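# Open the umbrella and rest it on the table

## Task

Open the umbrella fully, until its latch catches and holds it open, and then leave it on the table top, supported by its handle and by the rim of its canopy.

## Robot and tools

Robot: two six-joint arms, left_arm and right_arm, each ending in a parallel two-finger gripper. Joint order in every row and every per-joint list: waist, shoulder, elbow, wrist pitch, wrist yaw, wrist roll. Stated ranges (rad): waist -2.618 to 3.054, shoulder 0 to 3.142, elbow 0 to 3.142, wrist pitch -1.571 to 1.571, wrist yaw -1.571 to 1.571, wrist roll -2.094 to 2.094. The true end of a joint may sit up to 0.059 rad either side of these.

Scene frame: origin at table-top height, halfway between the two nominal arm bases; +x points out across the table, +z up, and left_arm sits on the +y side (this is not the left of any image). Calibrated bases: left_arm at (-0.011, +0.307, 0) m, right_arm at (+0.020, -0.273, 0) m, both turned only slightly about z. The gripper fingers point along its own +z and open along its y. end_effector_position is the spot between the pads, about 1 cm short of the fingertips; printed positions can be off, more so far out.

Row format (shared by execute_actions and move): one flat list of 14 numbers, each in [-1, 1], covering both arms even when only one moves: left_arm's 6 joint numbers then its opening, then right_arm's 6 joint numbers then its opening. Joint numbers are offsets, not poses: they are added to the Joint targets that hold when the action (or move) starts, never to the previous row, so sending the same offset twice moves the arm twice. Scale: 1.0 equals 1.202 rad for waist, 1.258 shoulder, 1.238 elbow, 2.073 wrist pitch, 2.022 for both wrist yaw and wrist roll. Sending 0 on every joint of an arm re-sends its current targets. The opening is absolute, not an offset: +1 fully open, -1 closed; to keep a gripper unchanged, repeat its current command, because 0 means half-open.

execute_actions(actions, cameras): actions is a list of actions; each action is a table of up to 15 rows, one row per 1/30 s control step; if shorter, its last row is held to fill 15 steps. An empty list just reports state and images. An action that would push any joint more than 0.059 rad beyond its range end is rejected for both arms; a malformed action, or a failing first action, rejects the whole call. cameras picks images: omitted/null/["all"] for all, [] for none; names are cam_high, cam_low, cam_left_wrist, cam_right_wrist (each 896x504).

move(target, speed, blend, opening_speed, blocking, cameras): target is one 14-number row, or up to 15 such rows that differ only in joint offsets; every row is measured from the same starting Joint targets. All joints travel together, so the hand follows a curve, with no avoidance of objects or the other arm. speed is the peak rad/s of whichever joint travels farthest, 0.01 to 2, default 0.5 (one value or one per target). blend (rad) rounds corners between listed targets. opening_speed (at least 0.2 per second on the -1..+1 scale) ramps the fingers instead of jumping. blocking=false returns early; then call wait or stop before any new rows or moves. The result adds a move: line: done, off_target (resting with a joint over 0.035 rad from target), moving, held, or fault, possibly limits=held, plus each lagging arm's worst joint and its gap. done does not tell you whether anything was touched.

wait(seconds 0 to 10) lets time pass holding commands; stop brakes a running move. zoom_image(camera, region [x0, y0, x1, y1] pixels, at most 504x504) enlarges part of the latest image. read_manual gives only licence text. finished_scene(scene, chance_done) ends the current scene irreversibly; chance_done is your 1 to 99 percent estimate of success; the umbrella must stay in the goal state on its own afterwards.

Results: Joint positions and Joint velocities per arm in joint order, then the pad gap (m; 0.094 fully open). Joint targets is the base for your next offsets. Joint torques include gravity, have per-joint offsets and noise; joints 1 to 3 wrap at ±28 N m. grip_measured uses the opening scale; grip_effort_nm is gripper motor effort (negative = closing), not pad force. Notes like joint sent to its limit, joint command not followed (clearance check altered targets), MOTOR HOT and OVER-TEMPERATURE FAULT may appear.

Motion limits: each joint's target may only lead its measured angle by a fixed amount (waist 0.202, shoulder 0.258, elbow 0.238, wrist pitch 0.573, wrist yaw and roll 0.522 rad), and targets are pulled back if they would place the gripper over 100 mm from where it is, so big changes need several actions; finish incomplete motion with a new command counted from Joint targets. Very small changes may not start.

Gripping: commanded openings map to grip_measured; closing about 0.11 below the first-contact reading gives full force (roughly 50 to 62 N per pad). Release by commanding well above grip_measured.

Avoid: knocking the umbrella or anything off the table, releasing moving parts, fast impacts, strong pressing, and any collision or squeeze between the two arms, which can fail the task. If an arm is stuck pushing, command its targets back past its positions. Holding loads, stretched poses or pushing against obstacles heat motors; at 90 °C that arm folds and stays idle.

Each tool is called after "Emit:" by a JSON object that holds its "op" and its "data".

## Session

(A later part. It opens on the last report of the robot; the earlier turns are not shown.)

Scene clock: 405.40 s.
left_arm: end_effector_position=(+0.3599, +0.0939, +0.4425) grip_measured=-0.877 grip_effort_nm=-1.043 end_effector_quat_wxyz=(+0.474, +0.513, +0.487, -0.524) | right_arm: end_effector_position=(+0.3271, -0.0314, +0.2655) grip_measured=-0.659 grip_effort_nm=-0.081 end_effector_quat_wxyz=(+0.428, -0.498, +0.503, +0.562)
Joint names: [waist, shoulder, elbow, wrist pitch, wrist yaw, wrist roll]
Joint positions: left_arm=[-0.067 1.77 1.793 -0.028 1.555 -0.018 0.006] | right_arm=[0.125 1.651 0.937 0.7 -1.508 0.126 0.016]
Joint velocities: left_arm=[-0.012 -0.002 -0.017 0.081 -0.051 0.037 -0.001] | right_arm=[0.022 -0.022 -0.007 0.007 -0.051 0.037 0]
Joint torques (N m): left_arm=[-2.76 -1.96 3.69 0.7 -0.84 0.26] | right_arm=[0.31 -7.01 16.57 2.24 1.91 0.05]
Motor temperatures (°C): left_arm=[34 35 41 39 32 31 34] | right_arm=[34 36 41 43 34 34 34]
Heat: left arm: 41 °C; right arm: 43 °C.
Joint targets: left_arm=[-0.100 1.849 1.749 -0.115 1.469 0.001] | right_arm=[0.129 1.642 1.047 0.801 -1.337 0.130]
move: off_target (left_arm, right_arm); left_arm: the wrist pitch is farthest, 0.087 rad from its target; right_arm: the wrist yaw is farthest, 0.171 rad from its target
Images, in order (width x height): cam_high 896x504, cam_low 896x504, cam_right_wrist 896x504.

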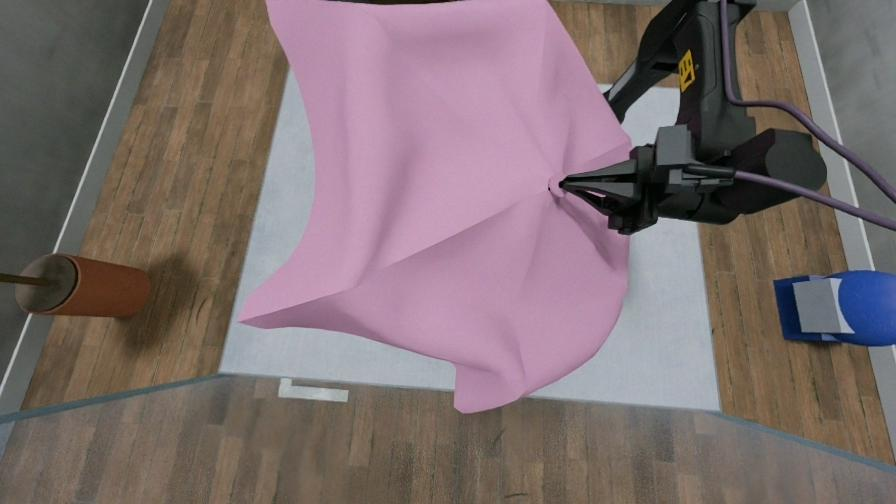

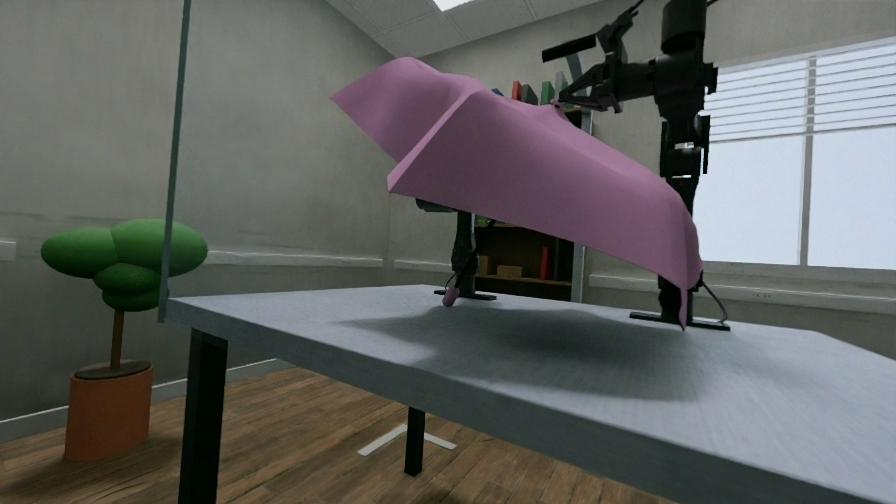

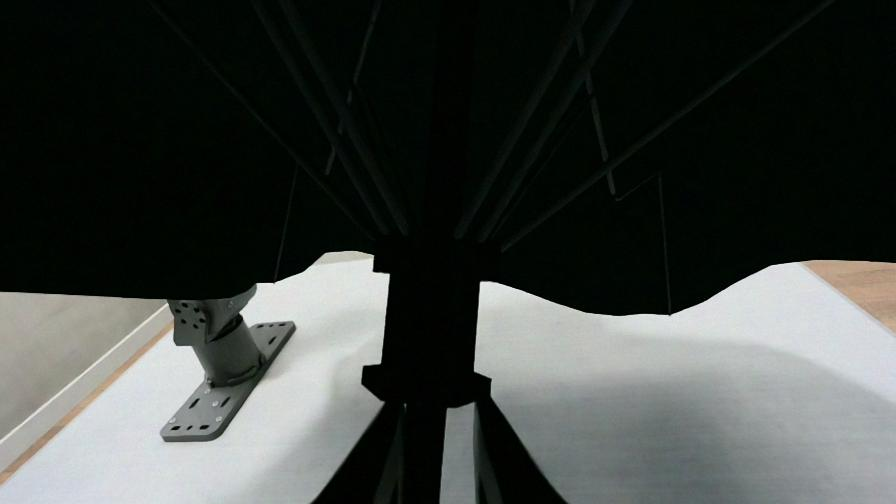

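Emit:
{"op": "zoom_image", "data": {"camera": "cam_low", "region": [320, 40, 620, 320]}}

Emit:
{"op": "zoom_image", "data": {"camera": "cam_high", "region": [220, 0, 660, 300]}}

Scaled by 1.680 from the camera's 896x504 image, which has a finer 1280x720 frame.

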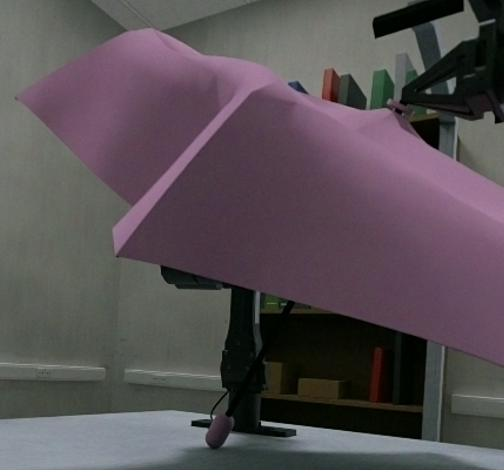

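Scaled by 1.145 from the camera's 896x504 image, which has a finer 1280x720 frame.

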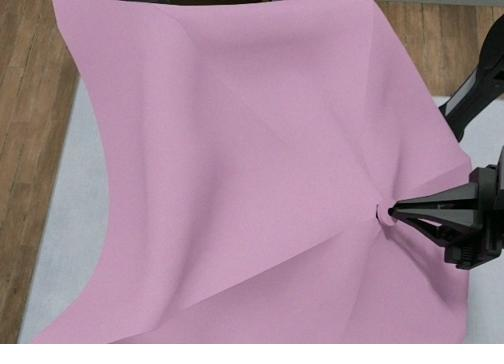

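Emit:
{"op": "move", "data": {"target": [-0.0172,0.0243,-0.0211,-0.0326,0.003,0,-0.93,0.0424,-0.0175,0.0832,-0.0123,0.0267,0,-0.66], "speed": 0.1, "cameras": ["cam_right_wrist","cam_low","cam_high"]}}

Scene clock: 443.80 s.
left_arm: end_effector_position=(+0.3632, +0.0958, +0.4489) grip_measured=-0.874 grip_effort_nm=-1.038 end_effector_quat_wxyz=(+0.486, +0.512, +0.488, -0.514) | right_arm: end_effector_position=(+0.3245, -0.0202, +0.2779) grip_measured=-0.659 grip_effort_nm=-0.085 end_effector_quat_wxyz=(-0.411, +0.502, -0.499, -0.574)
Joint names: [waist, shoulder, elbow, wrist pitch, wrist yaw, wrist roll]
Joint positions: left_arm=[-0.062 1.77 1.811 -0.022 1.535 -0.023 0.006] | right_arm=[0.158 1.651 0.999 0.618 -1.514 0.126 0.016]
Joint velocities: left_arm=[-0.002 -0.002 -0.007 -0.095 -0.037 -0.037 -0.001] | right_arm=[0.007 0.002 0.002 -0.022 -0.037 0.022 0.001]
Joint torques (N m): left_arm=[-5.01 0.25 0.25 -0.06 -0.63 0.31] | right_arm=[2.19 -8.91 20.48 2.77 2.55 0.06]
Motor temperatures (°C): left_arm=[34 35 40 38 33 31 34] | right_arm=[34 35 47 48 38 34 34]
Heat: left arm: 40 °C; right arm: 48 °C.
Joint targets: left_arm=[-0.120 1.880 1.723 -0.183 1.475 0.001] | right_arm=[0.180 1.620 1.149 0.775 -1.283 0.130]
move: off_target (left_arm, right_arm); left_arm: the wrist pitch is farthest, 0.160 rad from its target; right_arm: the wrist yaw is farthest, 0.231 rad from its target
Images, in order (width x height): cam_high 896x504, cam_low 896x504, cam_right_wrist 896x504.

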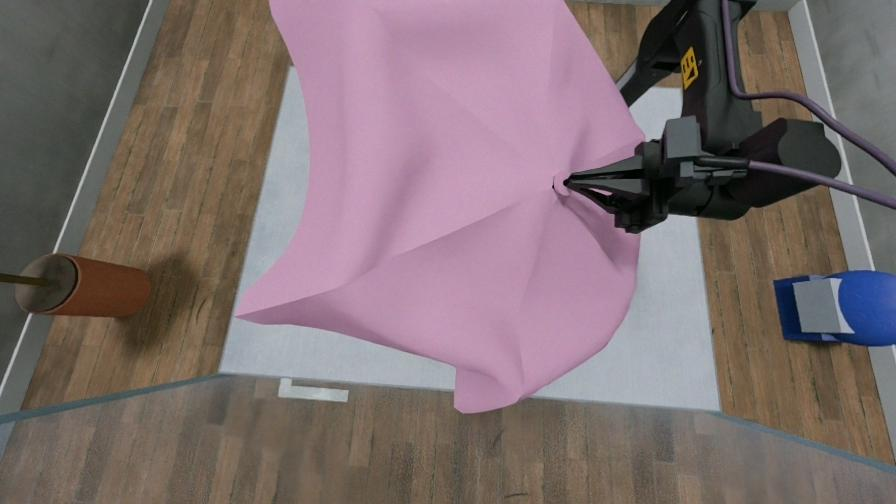

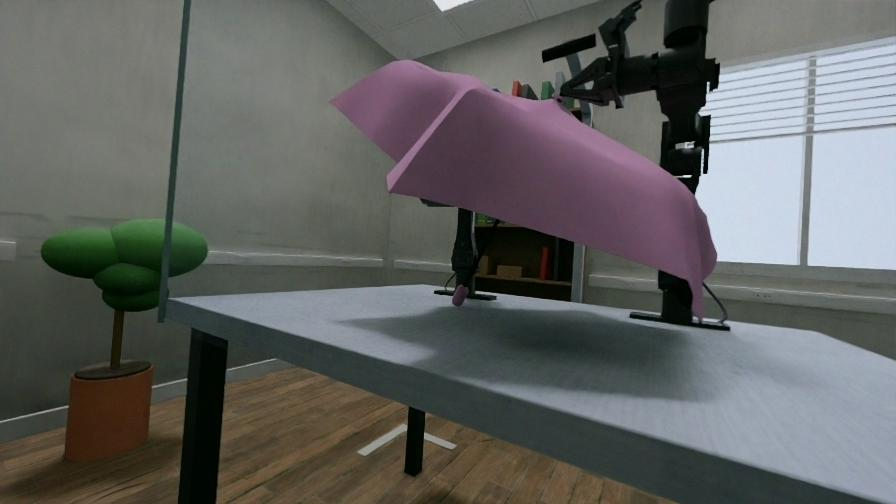

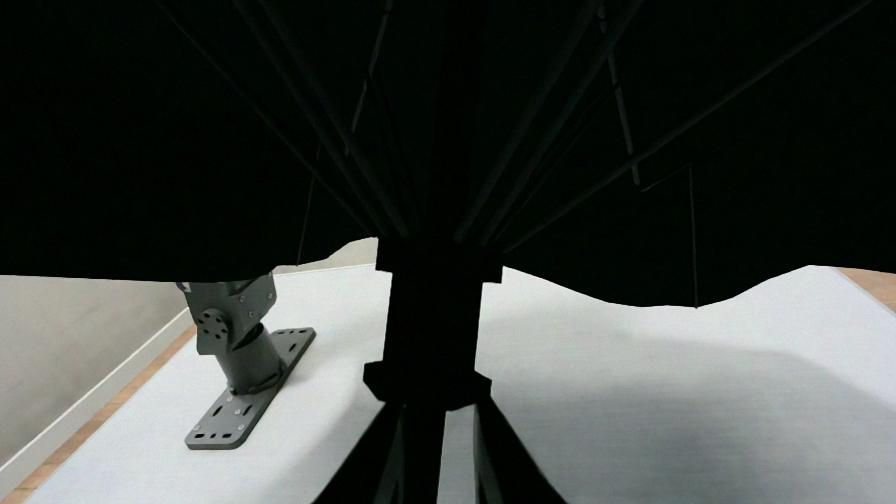

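Emit:
{"op": "execute_actions", "data": {"actions": [], "cameras": ["cam_right_wrist","cam_left_wrist"]}}

Emit:
{"op": "zoom_image", "data": {"camera": "cam_right_wrist", "region": [100, 200, 500, 504]}}

Scene clock: 524.57 s.
left_arm: end_effector_position=(+0.3632, +0.0958, +0.4489) grip_measured=-0.874 grip_effort_nm=-1.028 end_effector_quat_wxyz=(+0.486, +0.512, +0.488, -0.514) | right_arm: end_effector_position=(+0.3245, -0.0202, +0.2779) grip_measured=-0.659 grip_effort_nm=-0.095 end_effector_quat_wxyz=(-0.411, +0.502, -0.499, -0.574)
Joint names: [waist, shoulder, elbow, wrist pitch, wrist yaw, wrist roll]
Joint positions: left_arm=[-0.062 1.77 1.811 -0.022 1.535 -0.023 0.006] | right_arm=[0.158 1.651 0.999 0.617 -1.514 0.126 0.016]
Joint velocities: left_arm=[-0.007 0.002 0.007 0.037 0.051 0.037 0.001] | right_arm=[0.002 -0.002 0.012 -0.066 -0.037 -0.037 -0.001]
Joint torques (N m): left_arm=[-5.03 0.32 0.24 -0.05 -0.62 0.31] | right_arm=[2.14 -8.95 20.45 2.77 2.55 0.06]
Motor temperatures (°C): left_arm=[35 34 39 36 33 31 34] | right_arm=[34 37 53 55 45 34 34]
Heat: left arm: 39 °C; right arm: 55 °C.
Joint targets: left_arm=[-0.120 1.880 1.723 -0.183 1.475 0.001] | right_arm=[0.180 1.620 1.150 0.775 -1.283 0.130]
Tool commands: left_gripper/opening=-0.93 right_gripper/opening=-0.66
Images, in order (width x height): cam_left_wrist 896x504, cam_right_wrist 896x504.

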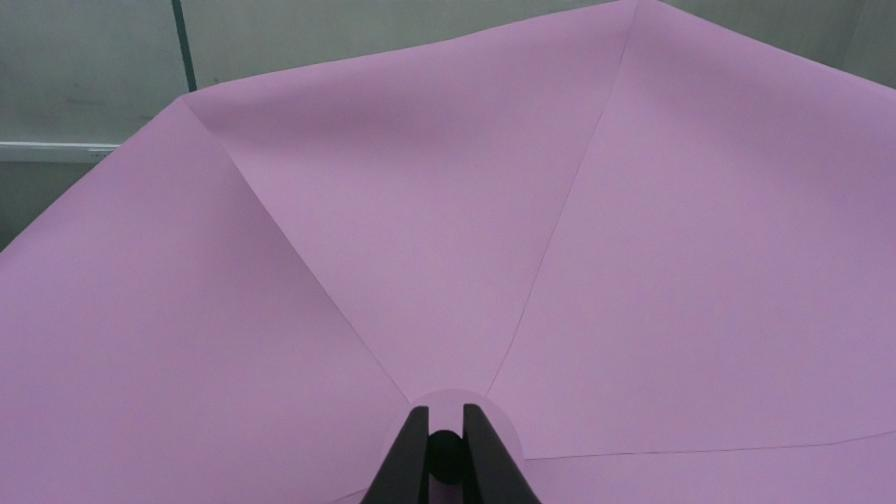

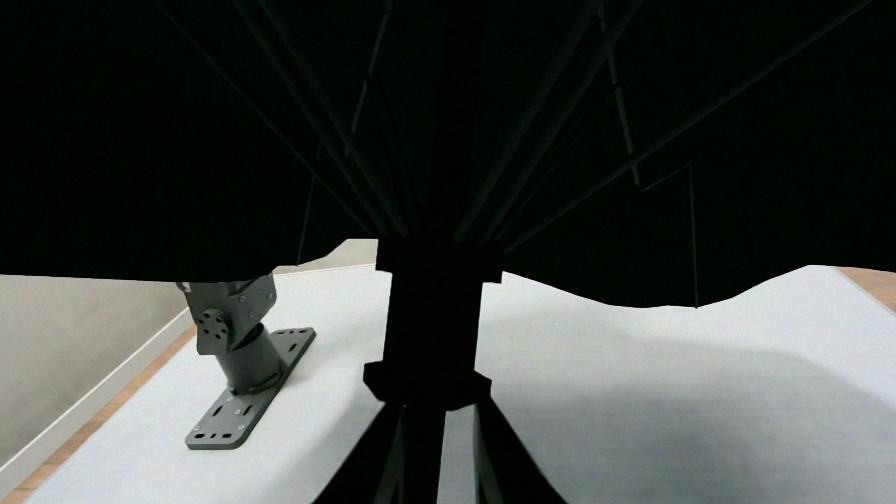

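Scaled by 1.260 from the camera's 896x504 image, which has a finer 1280x720 frame.

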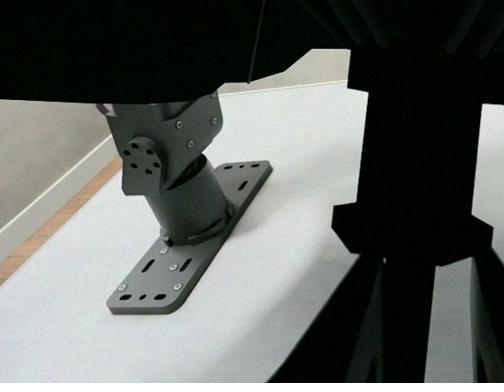

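Emit:
{"op": "move", "data": {"target": [0,0,0,0,0,0,-0.93,0,0,0,0,-0.099,0,-0.66], "speed": 0.2, "cameras": ["cam_right_wrist"]}}

Scene clock: 546.03 s.
left_arm: end_effector_position=(+0.3918, +0.0803, +0.4022) grip_measured=-0.863 grip_effort_nm=-1.033 end_effector_quat_wxyz=(+0.442, +0.457, +0.548, -0.544) | right_arm: end_effector_position=(+0.3329, -0.0128, +0.3359) grip_measured=-0.659 grip_effort_nm=-0.085 end_effector_quat_wxyz=(+0.501, -0.557, +0.422, +0.511)
Joint names: [waist, shoulder, elbow, wrist pitch, wrist yaw, wrist roll]
Joint positions: left_arm=[-0.095 1.84 1.773 -0.096 1.462 -0.032 0.006] | right_arm=[0.174 1.638 1.125 0.765 -1.474 0.124 0.016]
Joint velocities: left_arm=[-0.002 -0.002 -0.012 0.037 0.022 -0.007 -0.001] | right_arm=[-0.002 -0.017 -0.002 -0.022 -0.081 0.022 0]
Joint torques (N m): left_arm=[-2.15 -5.49 3.4 0.81 0.23 0.41] | right_arm=[0.51 -7.9 9.07 1.32 0.06 0.07]
Motor temperatures (°C): left_arm=[35 34 39 35 33 31 34] | right_arm=[34 37 54 56 46 34 34]
Heat: left arm: 39 °C; right arm: 56 °C.
Joint targets: left_arm=[-0.120 1.880 1.723 -0.183 1.475 0.000] | right_arm=[0.179 1.620 1.149 0.775 -1.483 0.130]
move: off_target (left_arm); left_arm: the wrist pitch is farthest, 0.087 rad from its target
Images, in order (width x height): cam_right_wrist 896x504.

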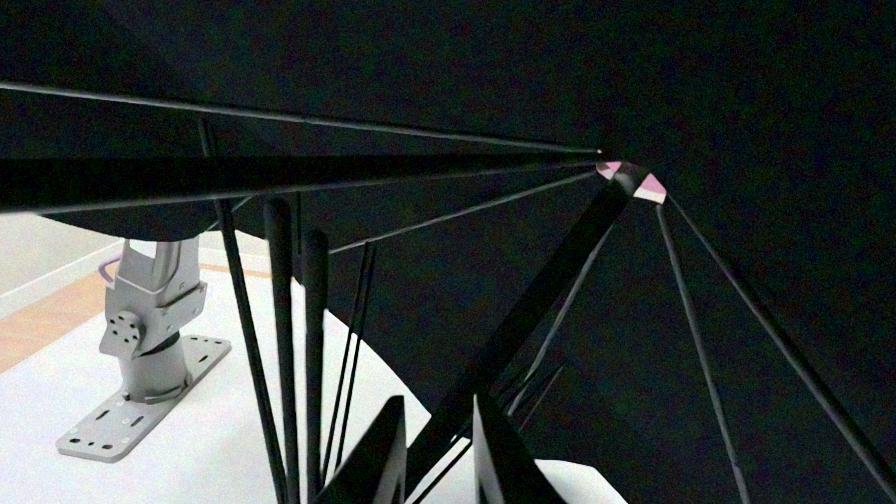

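Emit:
{"op": "execute_actions", "data": {"actions": []}}

Scene clock: 547.93 s.
left_arm: end_effector_position=(+0.3919, +0.0803, +0.4021) grip_measured=-0.863 grip_effort_nm=-1.033 end_effector_quat_wxyz=(+0.442, +0.457, +0.548, -0.544) | right_arm: end_effector_position=(+0.3327, -0.0128, +0.3359) grip_measured=-0.659 grip_effort_nm=-0.085 end_effector_quat_wxyz=(+0.501, -0.557, +0.422, +0.511)
Joint names: [waist, shoulder, elbow, wrist pitch, wrist yaw, wrist roll]
Joint positions: left_arm=[-0.095 1.84 1.773 -0.096 1.461 -0.032 0.006] | right_arm=[0.174 1.638 1.125 0.765 -1.475 0.124 0.016]
Joint velocities: left_arm=[-0.017 -0.012 -0.002 -0.022 0.022 0.066 0.001] | right_arm=[0.002 0.002 -0.012 -0.051 0.037 -0.037 0]
Joint torques (N m): left_arm=[-2.15 -5.5 3.41 0.81 0.23 0.4] | right_arm=[0.53 -7.92 9.09 1.3 0.07 0.08]
Motor temperatures (°C): left_arm=[35 34 39 35 33 31 34] | right_arm=[34 37 53 56 45 34 34]
Heat: left arm: 39 °C; right arm: 56 °C.
Joint targets: left_arm=[-0.120 1.880 1.723 -0.183 1.474 0.000] | right_arm=[0.179 1.620 1.149 0.775 -1.483 0.130]
Tool commands: left_gripper/opening=-0.93 right_gripper/opening=-0.66

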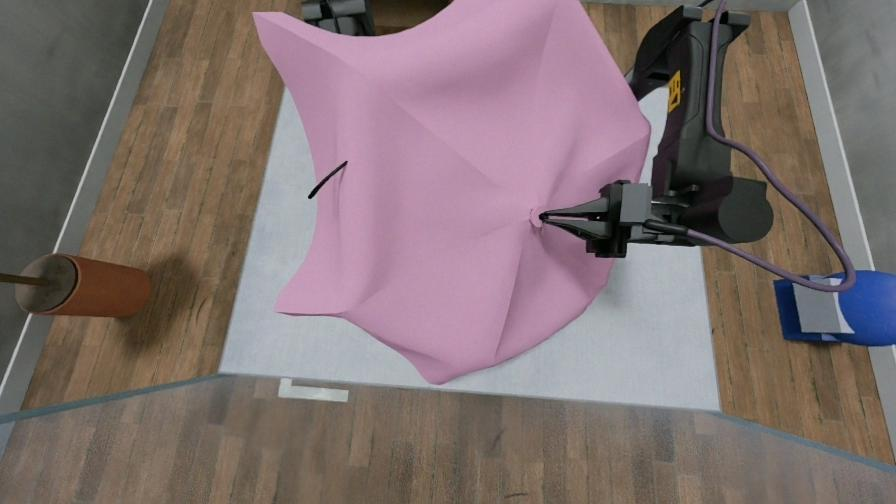

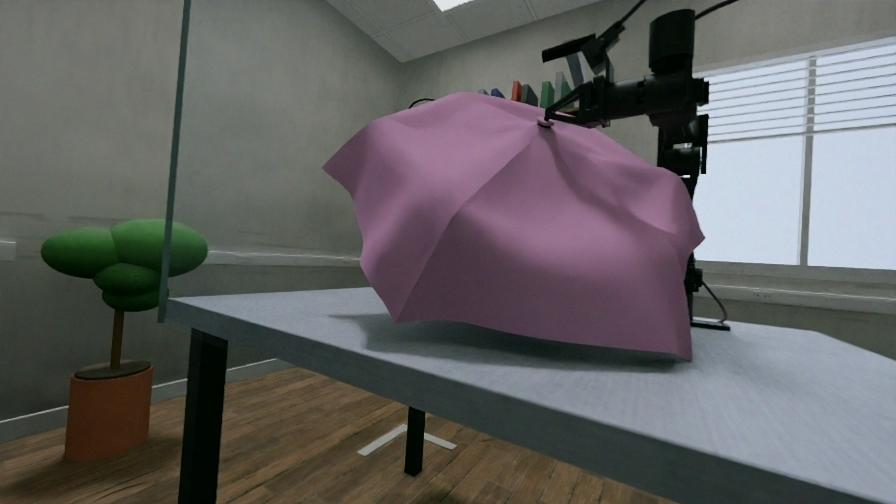

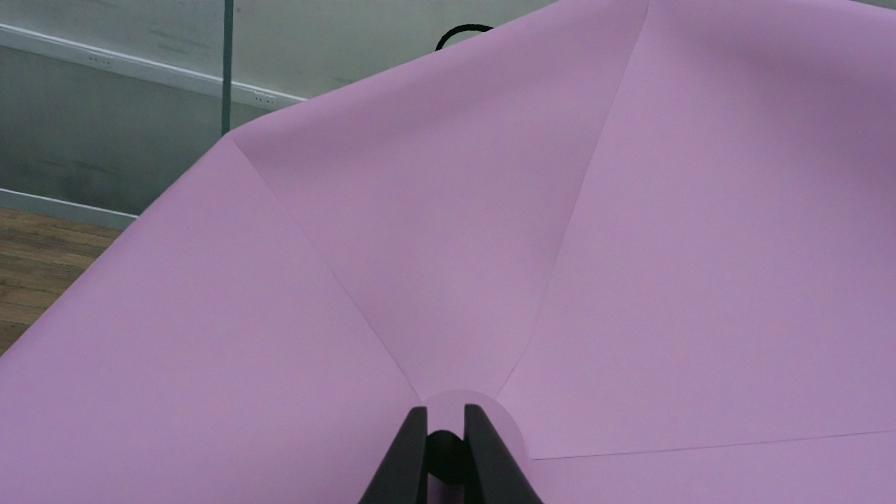

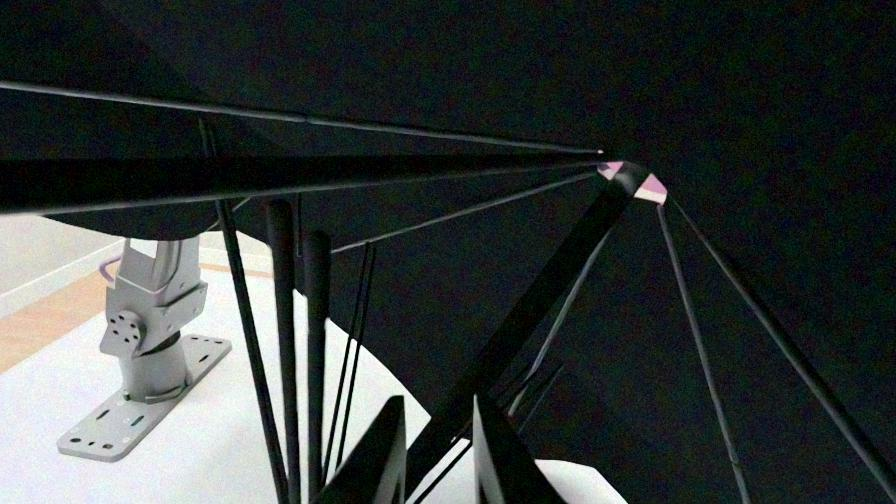

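Emit:
{"op": "execute_actions", "data": {"actions": []}}

Scene clock: 565.43 s.
left_arm: end_effector_position=(+0.3919, +0.0803, +0.4021) grip_measured=-0.863 grip_effort_nm=-1.033 end_effector_quat_wxyz=(+0.442, +0.457, +0.548, -0.544) | right_arm: end_effector_position=(+0.3327, -0.0128, +0.3359) grip_measured=-0.659 grip_effort_nm=-0.085 end_effector_quat_wxyz=(+0.501, -0.557, +0.422, +0.511)
Joint names: [waist, shoulder, elbow, wrist pitch, wrist yaw, wrist roll]
Joint positions: left_arm=[-0.095 1.84 1.773 -0.096 1.461 -0.032 0.006] | right_arm=[0.174 1.638 1.125 0.766 -1.475 0.124 0.016]
Joint velocities: left_arm=[-0.007 0.007 -0.012 -0.007 -0.095 -0.007 0] | right_arm=[0.002 0.022 0.012 -0.037 -0.066 -0.007 -0.001]
Joint torques (N m): left_arm=[-2.15 -5.48 3.43 0.81 0.22 0.42] | right_arm=[0.57 -7.92 9.1 1.3 0.07 0.07]
Motor temperatures (°C): left_arm=[35 35 40 35 33 32 35] | right_arm=[34 37 48 51 41 34 34]
Heat: left arm: 40 °C; right arm: 51 °C.
Joint targets: left_arm=[-0.120 1.880 1.723 -0.183 1.474 0.000] | right_arm=[0.179 1.620 1.149 0.775 -1.483 0.130]
Tool commands: left_gripper/opening=-0.93 right_gripper/opening=-0.66

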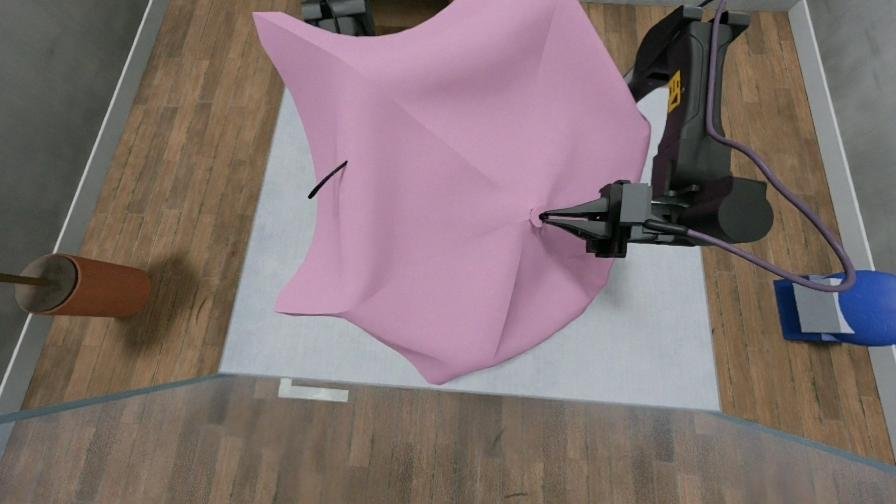

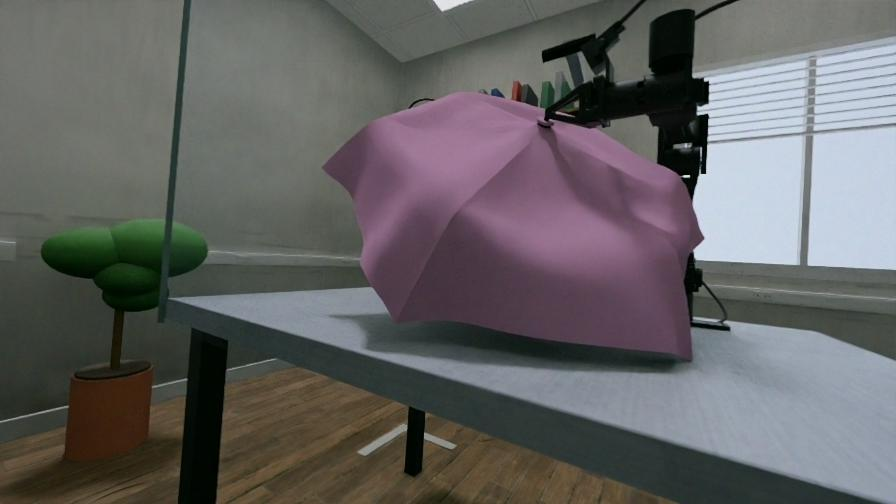

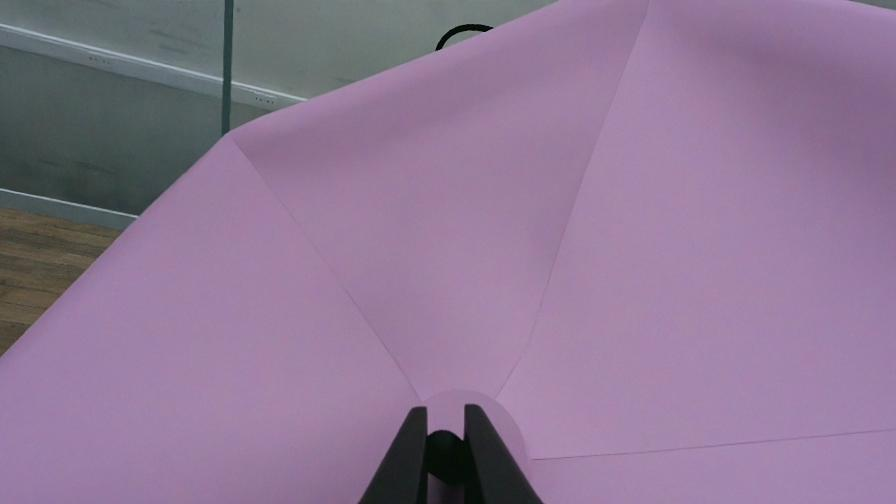

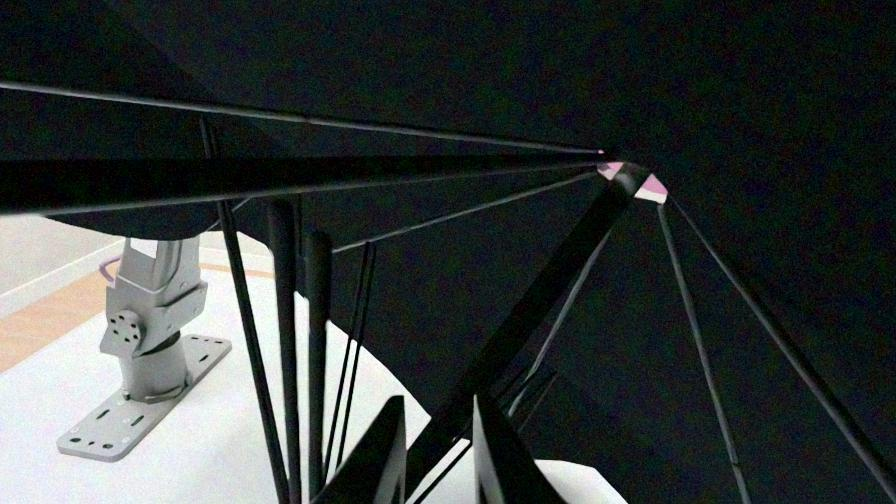

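Emit:
{"op": "move", "data": {"target": [0.048, -0.068, 0.058, 0.09, -0.008, 0, -0.93, -0.225, -0.120, -0.088, -0.167, -0.016, -0.124, -0.66], "speed": 0.2, "cameras": ["cam_high", "cam_right_wrist"]}}

Scene clock: 604.40 s.
left_arm: end_effector_position=(+0.3920, +0.0904, +0.4132) grip_measured=-0.862 grip_effort_nm=-1.033 end_effector_quat_wxyz=(+0.468, +0.471, +0.531, -0.526) | right_arm: end_effector_position=(+0.3539, -0.1014, +0.3344) grip_measured=-0.659 grip_effort_nm=-0.085 end_effector_quat_wxyz=(+0.551, -0.509, +0.490, +0.444)
Joint names: [waist, shoulder, elbow, wrist pitch, wrist yaw, wrist roll]
Joint positions: left_arm=[-0.07 1.827 1.773 -0.033 1.474 -0.032 0.007] | right_arm=[-0.088 1.495 1.061 0.45 -1.504 -0.11 0.016]
Joint velocities: left_arm=[-0.002 -0.007 0.002 0.022 -0.022 -0.022 0] | right_arm=[0.002 0.002 -0.022 -0.007 -0.066 -0.007 -0.001]
Joint torques (N m): left_arm=[0.73 -10.7 8.99 2.06 -0.09 0.41] | right_arm=[-0.31 -7.57 5.39 1.12 -0.13 -0.07]
Motor temperatures (°C): left_arm=[34 35 40 36 32 32 35] | right_arm=[34 38 44 48 39 34 34]
Heat: left arm: 40 °C; right arm: 48 °C.
Joint targets: left_arm=[-0.062 1.794 1.794 0.004 1.458 0.000] | right_arm=[-0.091 1.469 1.041 0.429 -1.515 -0.120]
move: off_target (left_arm); left_arm: the wrist pitch is farthest, 0.037 rad from its target
Images, in order (width x height): cam_high 896x504, cam_right_wrist 896x504.

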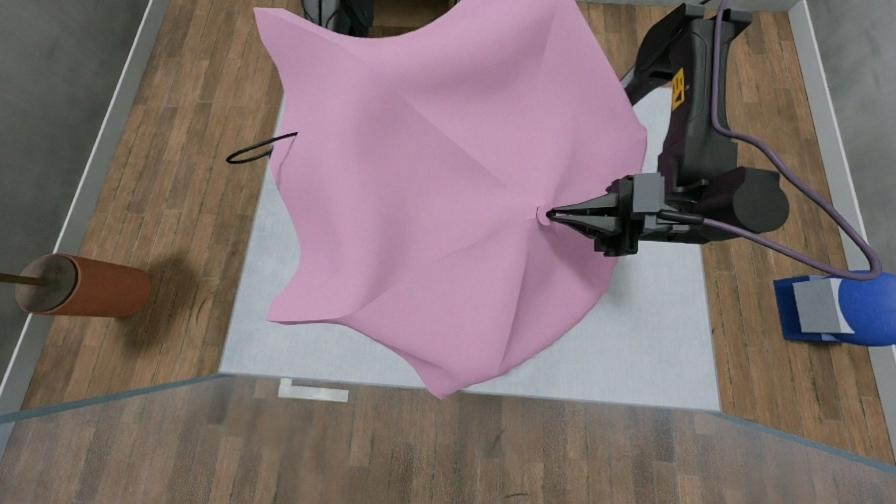

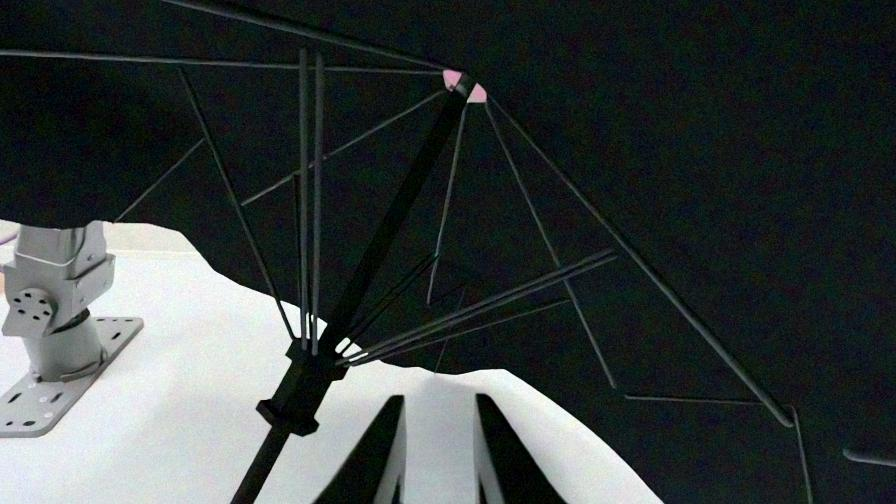

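Emit:
{"op": "move", "data": {"target": [0, 0.028, 0.134, -0.064, 0, 0.15, -0.93, -0.257, -0.134, -0.235, 0.034, 0.131, 0.01, -0.66], "speed": 0.25}}

Scene clock: 646.23 s.
left_arm: end_effector_position=(+0.3802, +0.0914, +0.4506) grip_measured=-0.859 grip_effort_nm=-1.038 end_effector_quat_wxyz=(+0.539, +0.549, +0.449, -0.454) | right_arm: end_effector_position=(+0.3780, -0.2153, +0.2882) grip_measured=-0.659 grip_effort_nm=-0.085 end_effector_quat_wxyz=(+0.632, -0.335, +0.631, +0.300)
Joint names: [waist, shoulder, elbow, wrist pitch, wrist yaw, wrist roll]
Joint positions: left_arm=[-0.07 1.827 1.921 -0.165 1.488 0.255 0.007] | right_arm=[-0.397 1.324 0.769 0.488 -1.262 -0.109 0.016]
Joint velocities: left_arm=[-0.007 -0.012 -0.002 -0.095 0.022 0.022 0] | right_arm=[0.002 -0.007 0.007 -0.022 -0.051 0.037 0]
Joint torques (N m): left_arm=[0.73 -7.8 10.26 2.04 -0.25 0.57] | right_arm=[-0.32 -5.96 5.5 1.57 0.06 0.11]
Motor temperatures (°C): left_arm=[34 36 42 41 32 32 35] | right_arm=[34 38 42 46 37 34 34]
Heat: left arm: 42 °C; right arm: 46 °C.
Joint targets: left_arm=[-0.062 1.829 1.960 -0.129 1.458 0.304] | right_arm=[-0.400 1.300 0.750 0.500 -1.251 -0.100]
move: off_target (left_arm); left_arm: the wrist roll is farthest, 0.048 rad from its target

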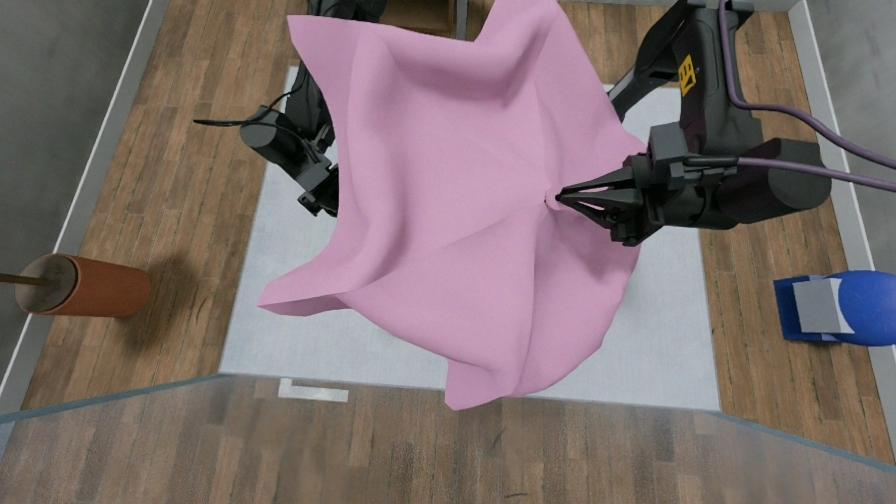

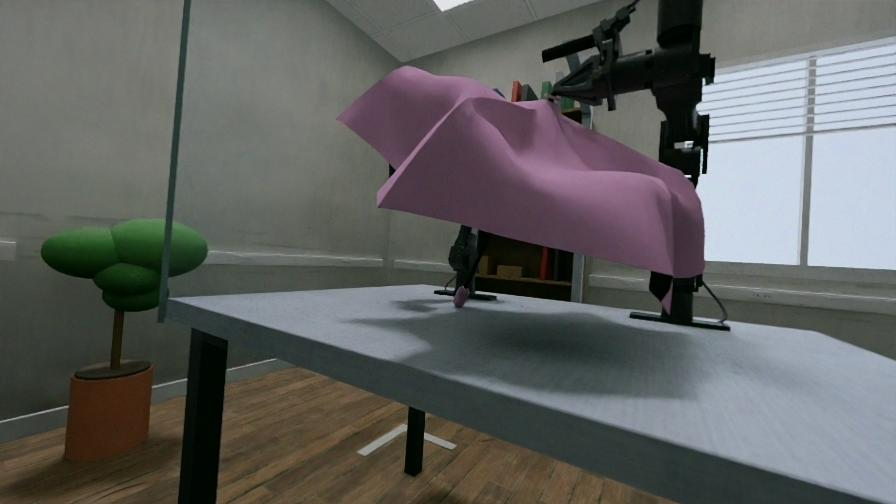

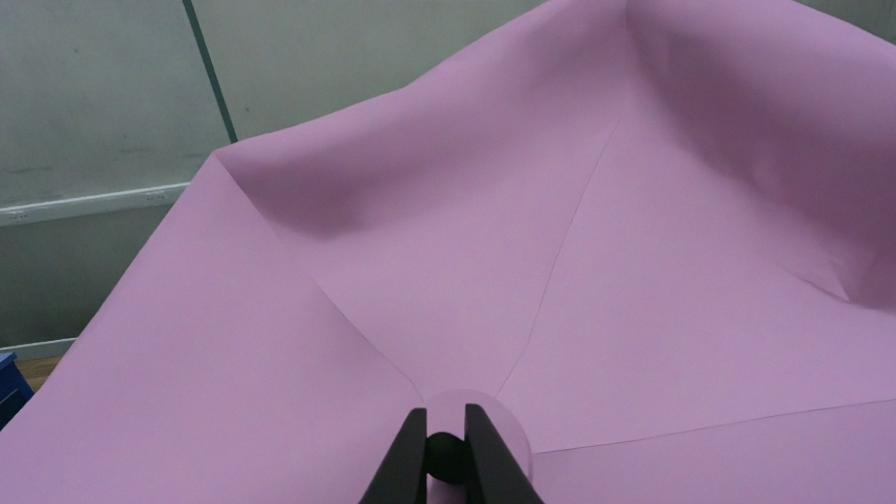

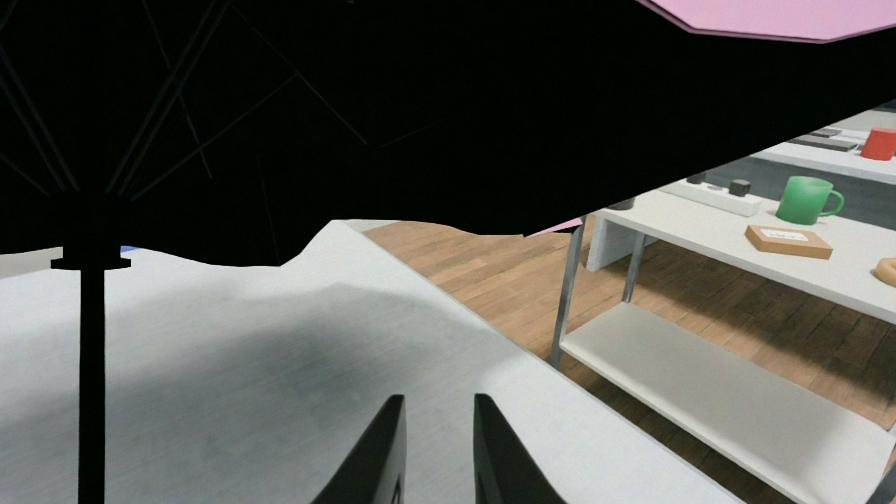

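Emit:
{"op": "move", "data": {"target": [0, 0, 0, 0, 0, 0.25, -0.93, 0, 0, 0, 0, 0, 0, -0.66], "speed": 0.25, "cameras": ["cam_high", "cam_low", "cam_right_wrist"]}}

Scene clock: 656.37 s.
left_arm: end_effector_position=(+0.3835, +0.0914, +0.4587) grip_measured=-0.929 grip_effort_nm=-0.090 end_effector_quat_wxyz=(+0.655, +0.653, +0.272, -0.264) | right_arm: end_effector_position=(+0.3782, -0.2154, +0.2883) grip_measured=-0.659 grip_effort_nm=-0.085 end_effector_quat_wxyz=(+0.633, -0.335, +0.631, +0.300)
Joint names: [waist, shoulder, elbow, wrist pitch, wrist yaw, wrist roll]
Joint positions: left_arm=[-0.07 1.827 1.935 -0.122 1.464 0.808 0.003] | right_arm=[-0.397 1.324 0.769 0.489 -1.261 -0.109 0.016]
Joint velocities: left_arm=[-0.002 -0.007 -0.007 0.007 -0.051 0.007 -0.001] | right_arm=[0.002 0.007 0.012 -0.022 -0.007 -0.022 0.001]
Joint torques (N m): left_arm=[0.72 -7.79 9.09 1.61 -0.04 0.06] | right_arm=[-0.29 -5.98 5.5 1.56 0.05 0.09]
Motor temperatures (°C): left_arm=[34 36 43 41 32 32 35] | right_arm=[34 37 41 46 37 34 34]
Heat: left arm: 43 °C; right arm: 46 °C.
Joint targets: left_arm=[-0.062 1.829 1.960 -0.129 1.458 0.809] | right_arm=[-0.400 1.300 0.750 0.499 -1.250 -0.100]
move: done
Images, in order (width x height): cam_high 896x504, cam_low 896x504, cam_right_wrist 896x504.

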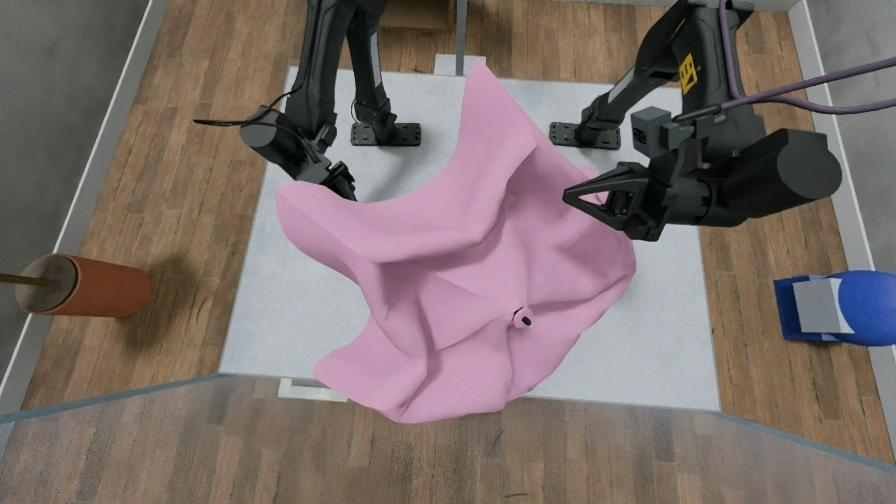

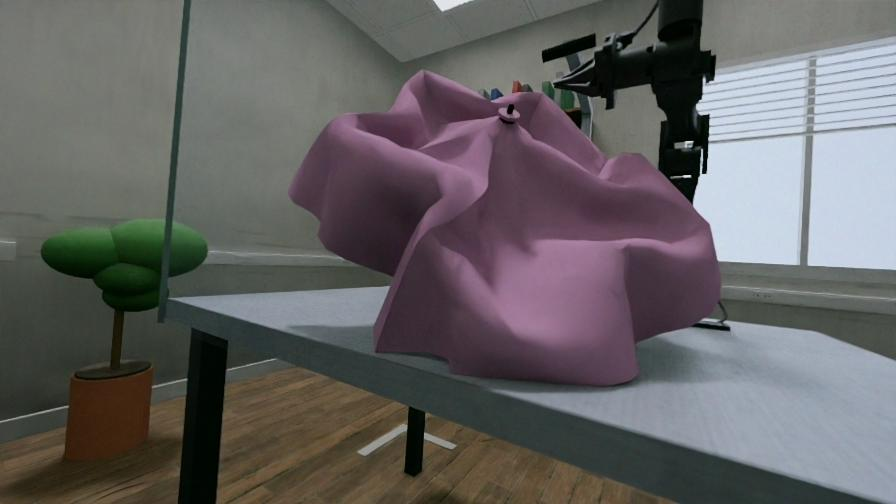

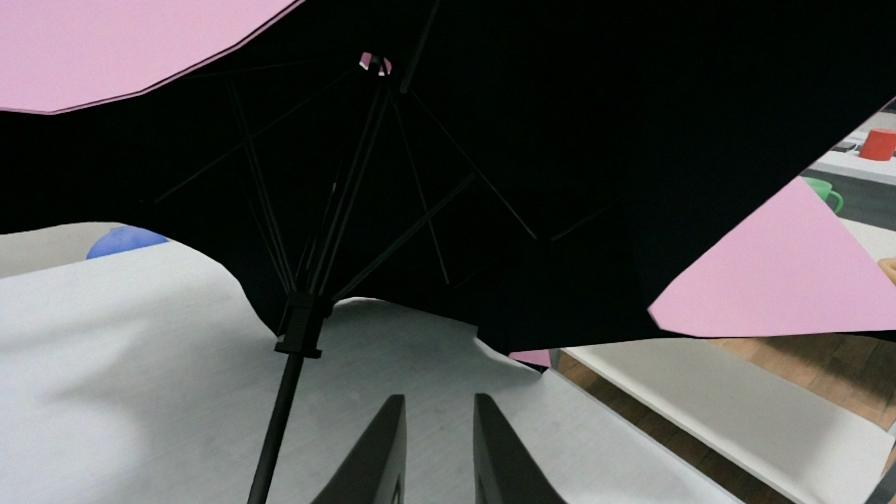

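Emit:
{"op": "move", "data": {"target": [[0.2596, 0, 0, 0, -0.0287, -0.4001, -0.3, 0, 0, 0, 0, 0, 0, -0.66], [0.0948, 0.2925, 0.0057, 0.1809, -0.0326, -0.8007, -0.3, 0, 0, 0, 0, 0, 0, -0.66]], "speed": 0.5, "cameras": ["cam_high", "cam_low", "cam_left_wrist"]}}

Scene clock: 696.67 s.
left_arm: end_effector_position=(+0.5178, +0.1471, +0.3359) grip_measured=-0.301 grip_effort_nm=0.061 end_effector_quat_wxyz=(+0.329, +0.196, +0.679, -0.626) | right_arm: end_effector_position=(+0.3782, -0.2154, +0.2884) grip_measured=-0.659 grip_effort_nm=-0.081 end_effector_quat_wxyz=(+0.633, -0.335, +0.631, +0.300)
Joint names: [waist, shoulder, elbow, wrist pitch, wrist yaw, wrist roll]
Joint positions: left_arm=[0.054 2.178 1.939 0.241 1.397 -0.808 0.033] | right_arm=[-0.397 1.324 0.769 0.49 -1.261 -0.109 0.016]
Joint velocities: left_arm=[0.007 0.002 0.002 -0.037 -0.066 -0.022 0] | right_arm=[0.002 0.007 -0.002 -0.066 0.066 0.037 0.001]
Joint torques (N m): left_arm=[-0.21 -9.5 9.73 1.76 -0.04 0.04] | right_arm=[-0.28 -5.94 5.5 1.55 0.07 0.1]
Motor temperatures (°C): left_arm=[34 36 41 40 32 32 33] | right_arm=[34 36 41 46 36 34 34]
Heat: left arm: 41 °C; right arm: 46 °C.
Joint targets: left_arm=[0.052 2.197 1.967 0.246 1.392 -0.810] | right_arm=[-0.400 1.300 0.750 0.499 -1.251 -0.100]
move: done
Images, in order (width x height): cam_high 896x504, cam_low 896x504, cam_left_wrist 896x504.

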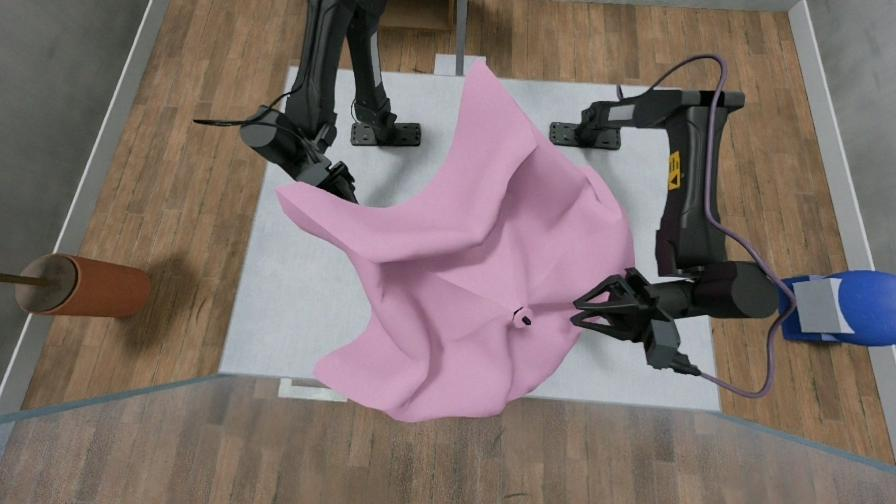

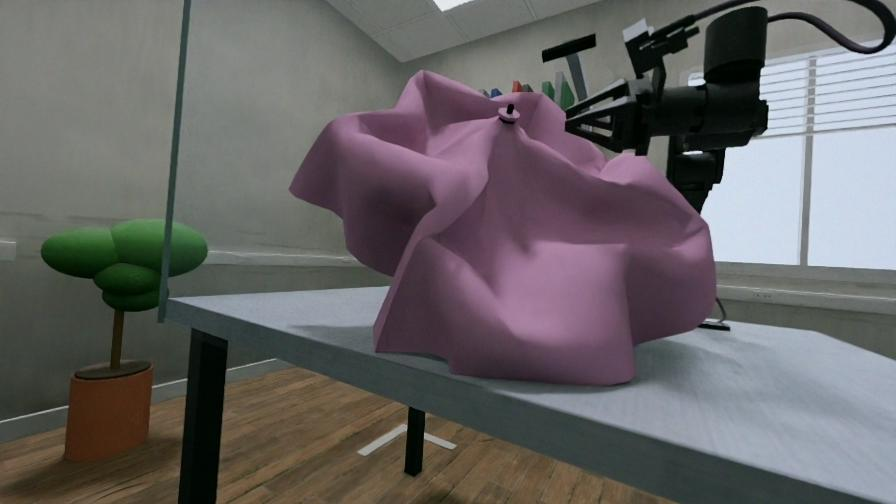

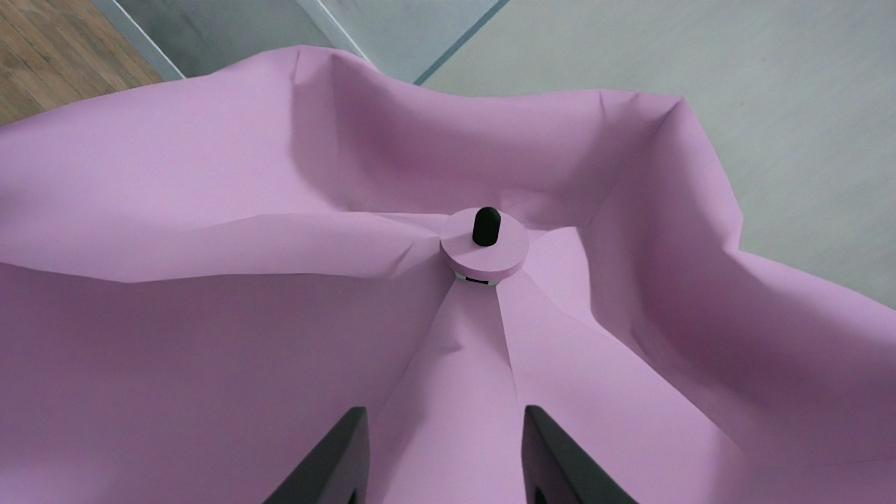

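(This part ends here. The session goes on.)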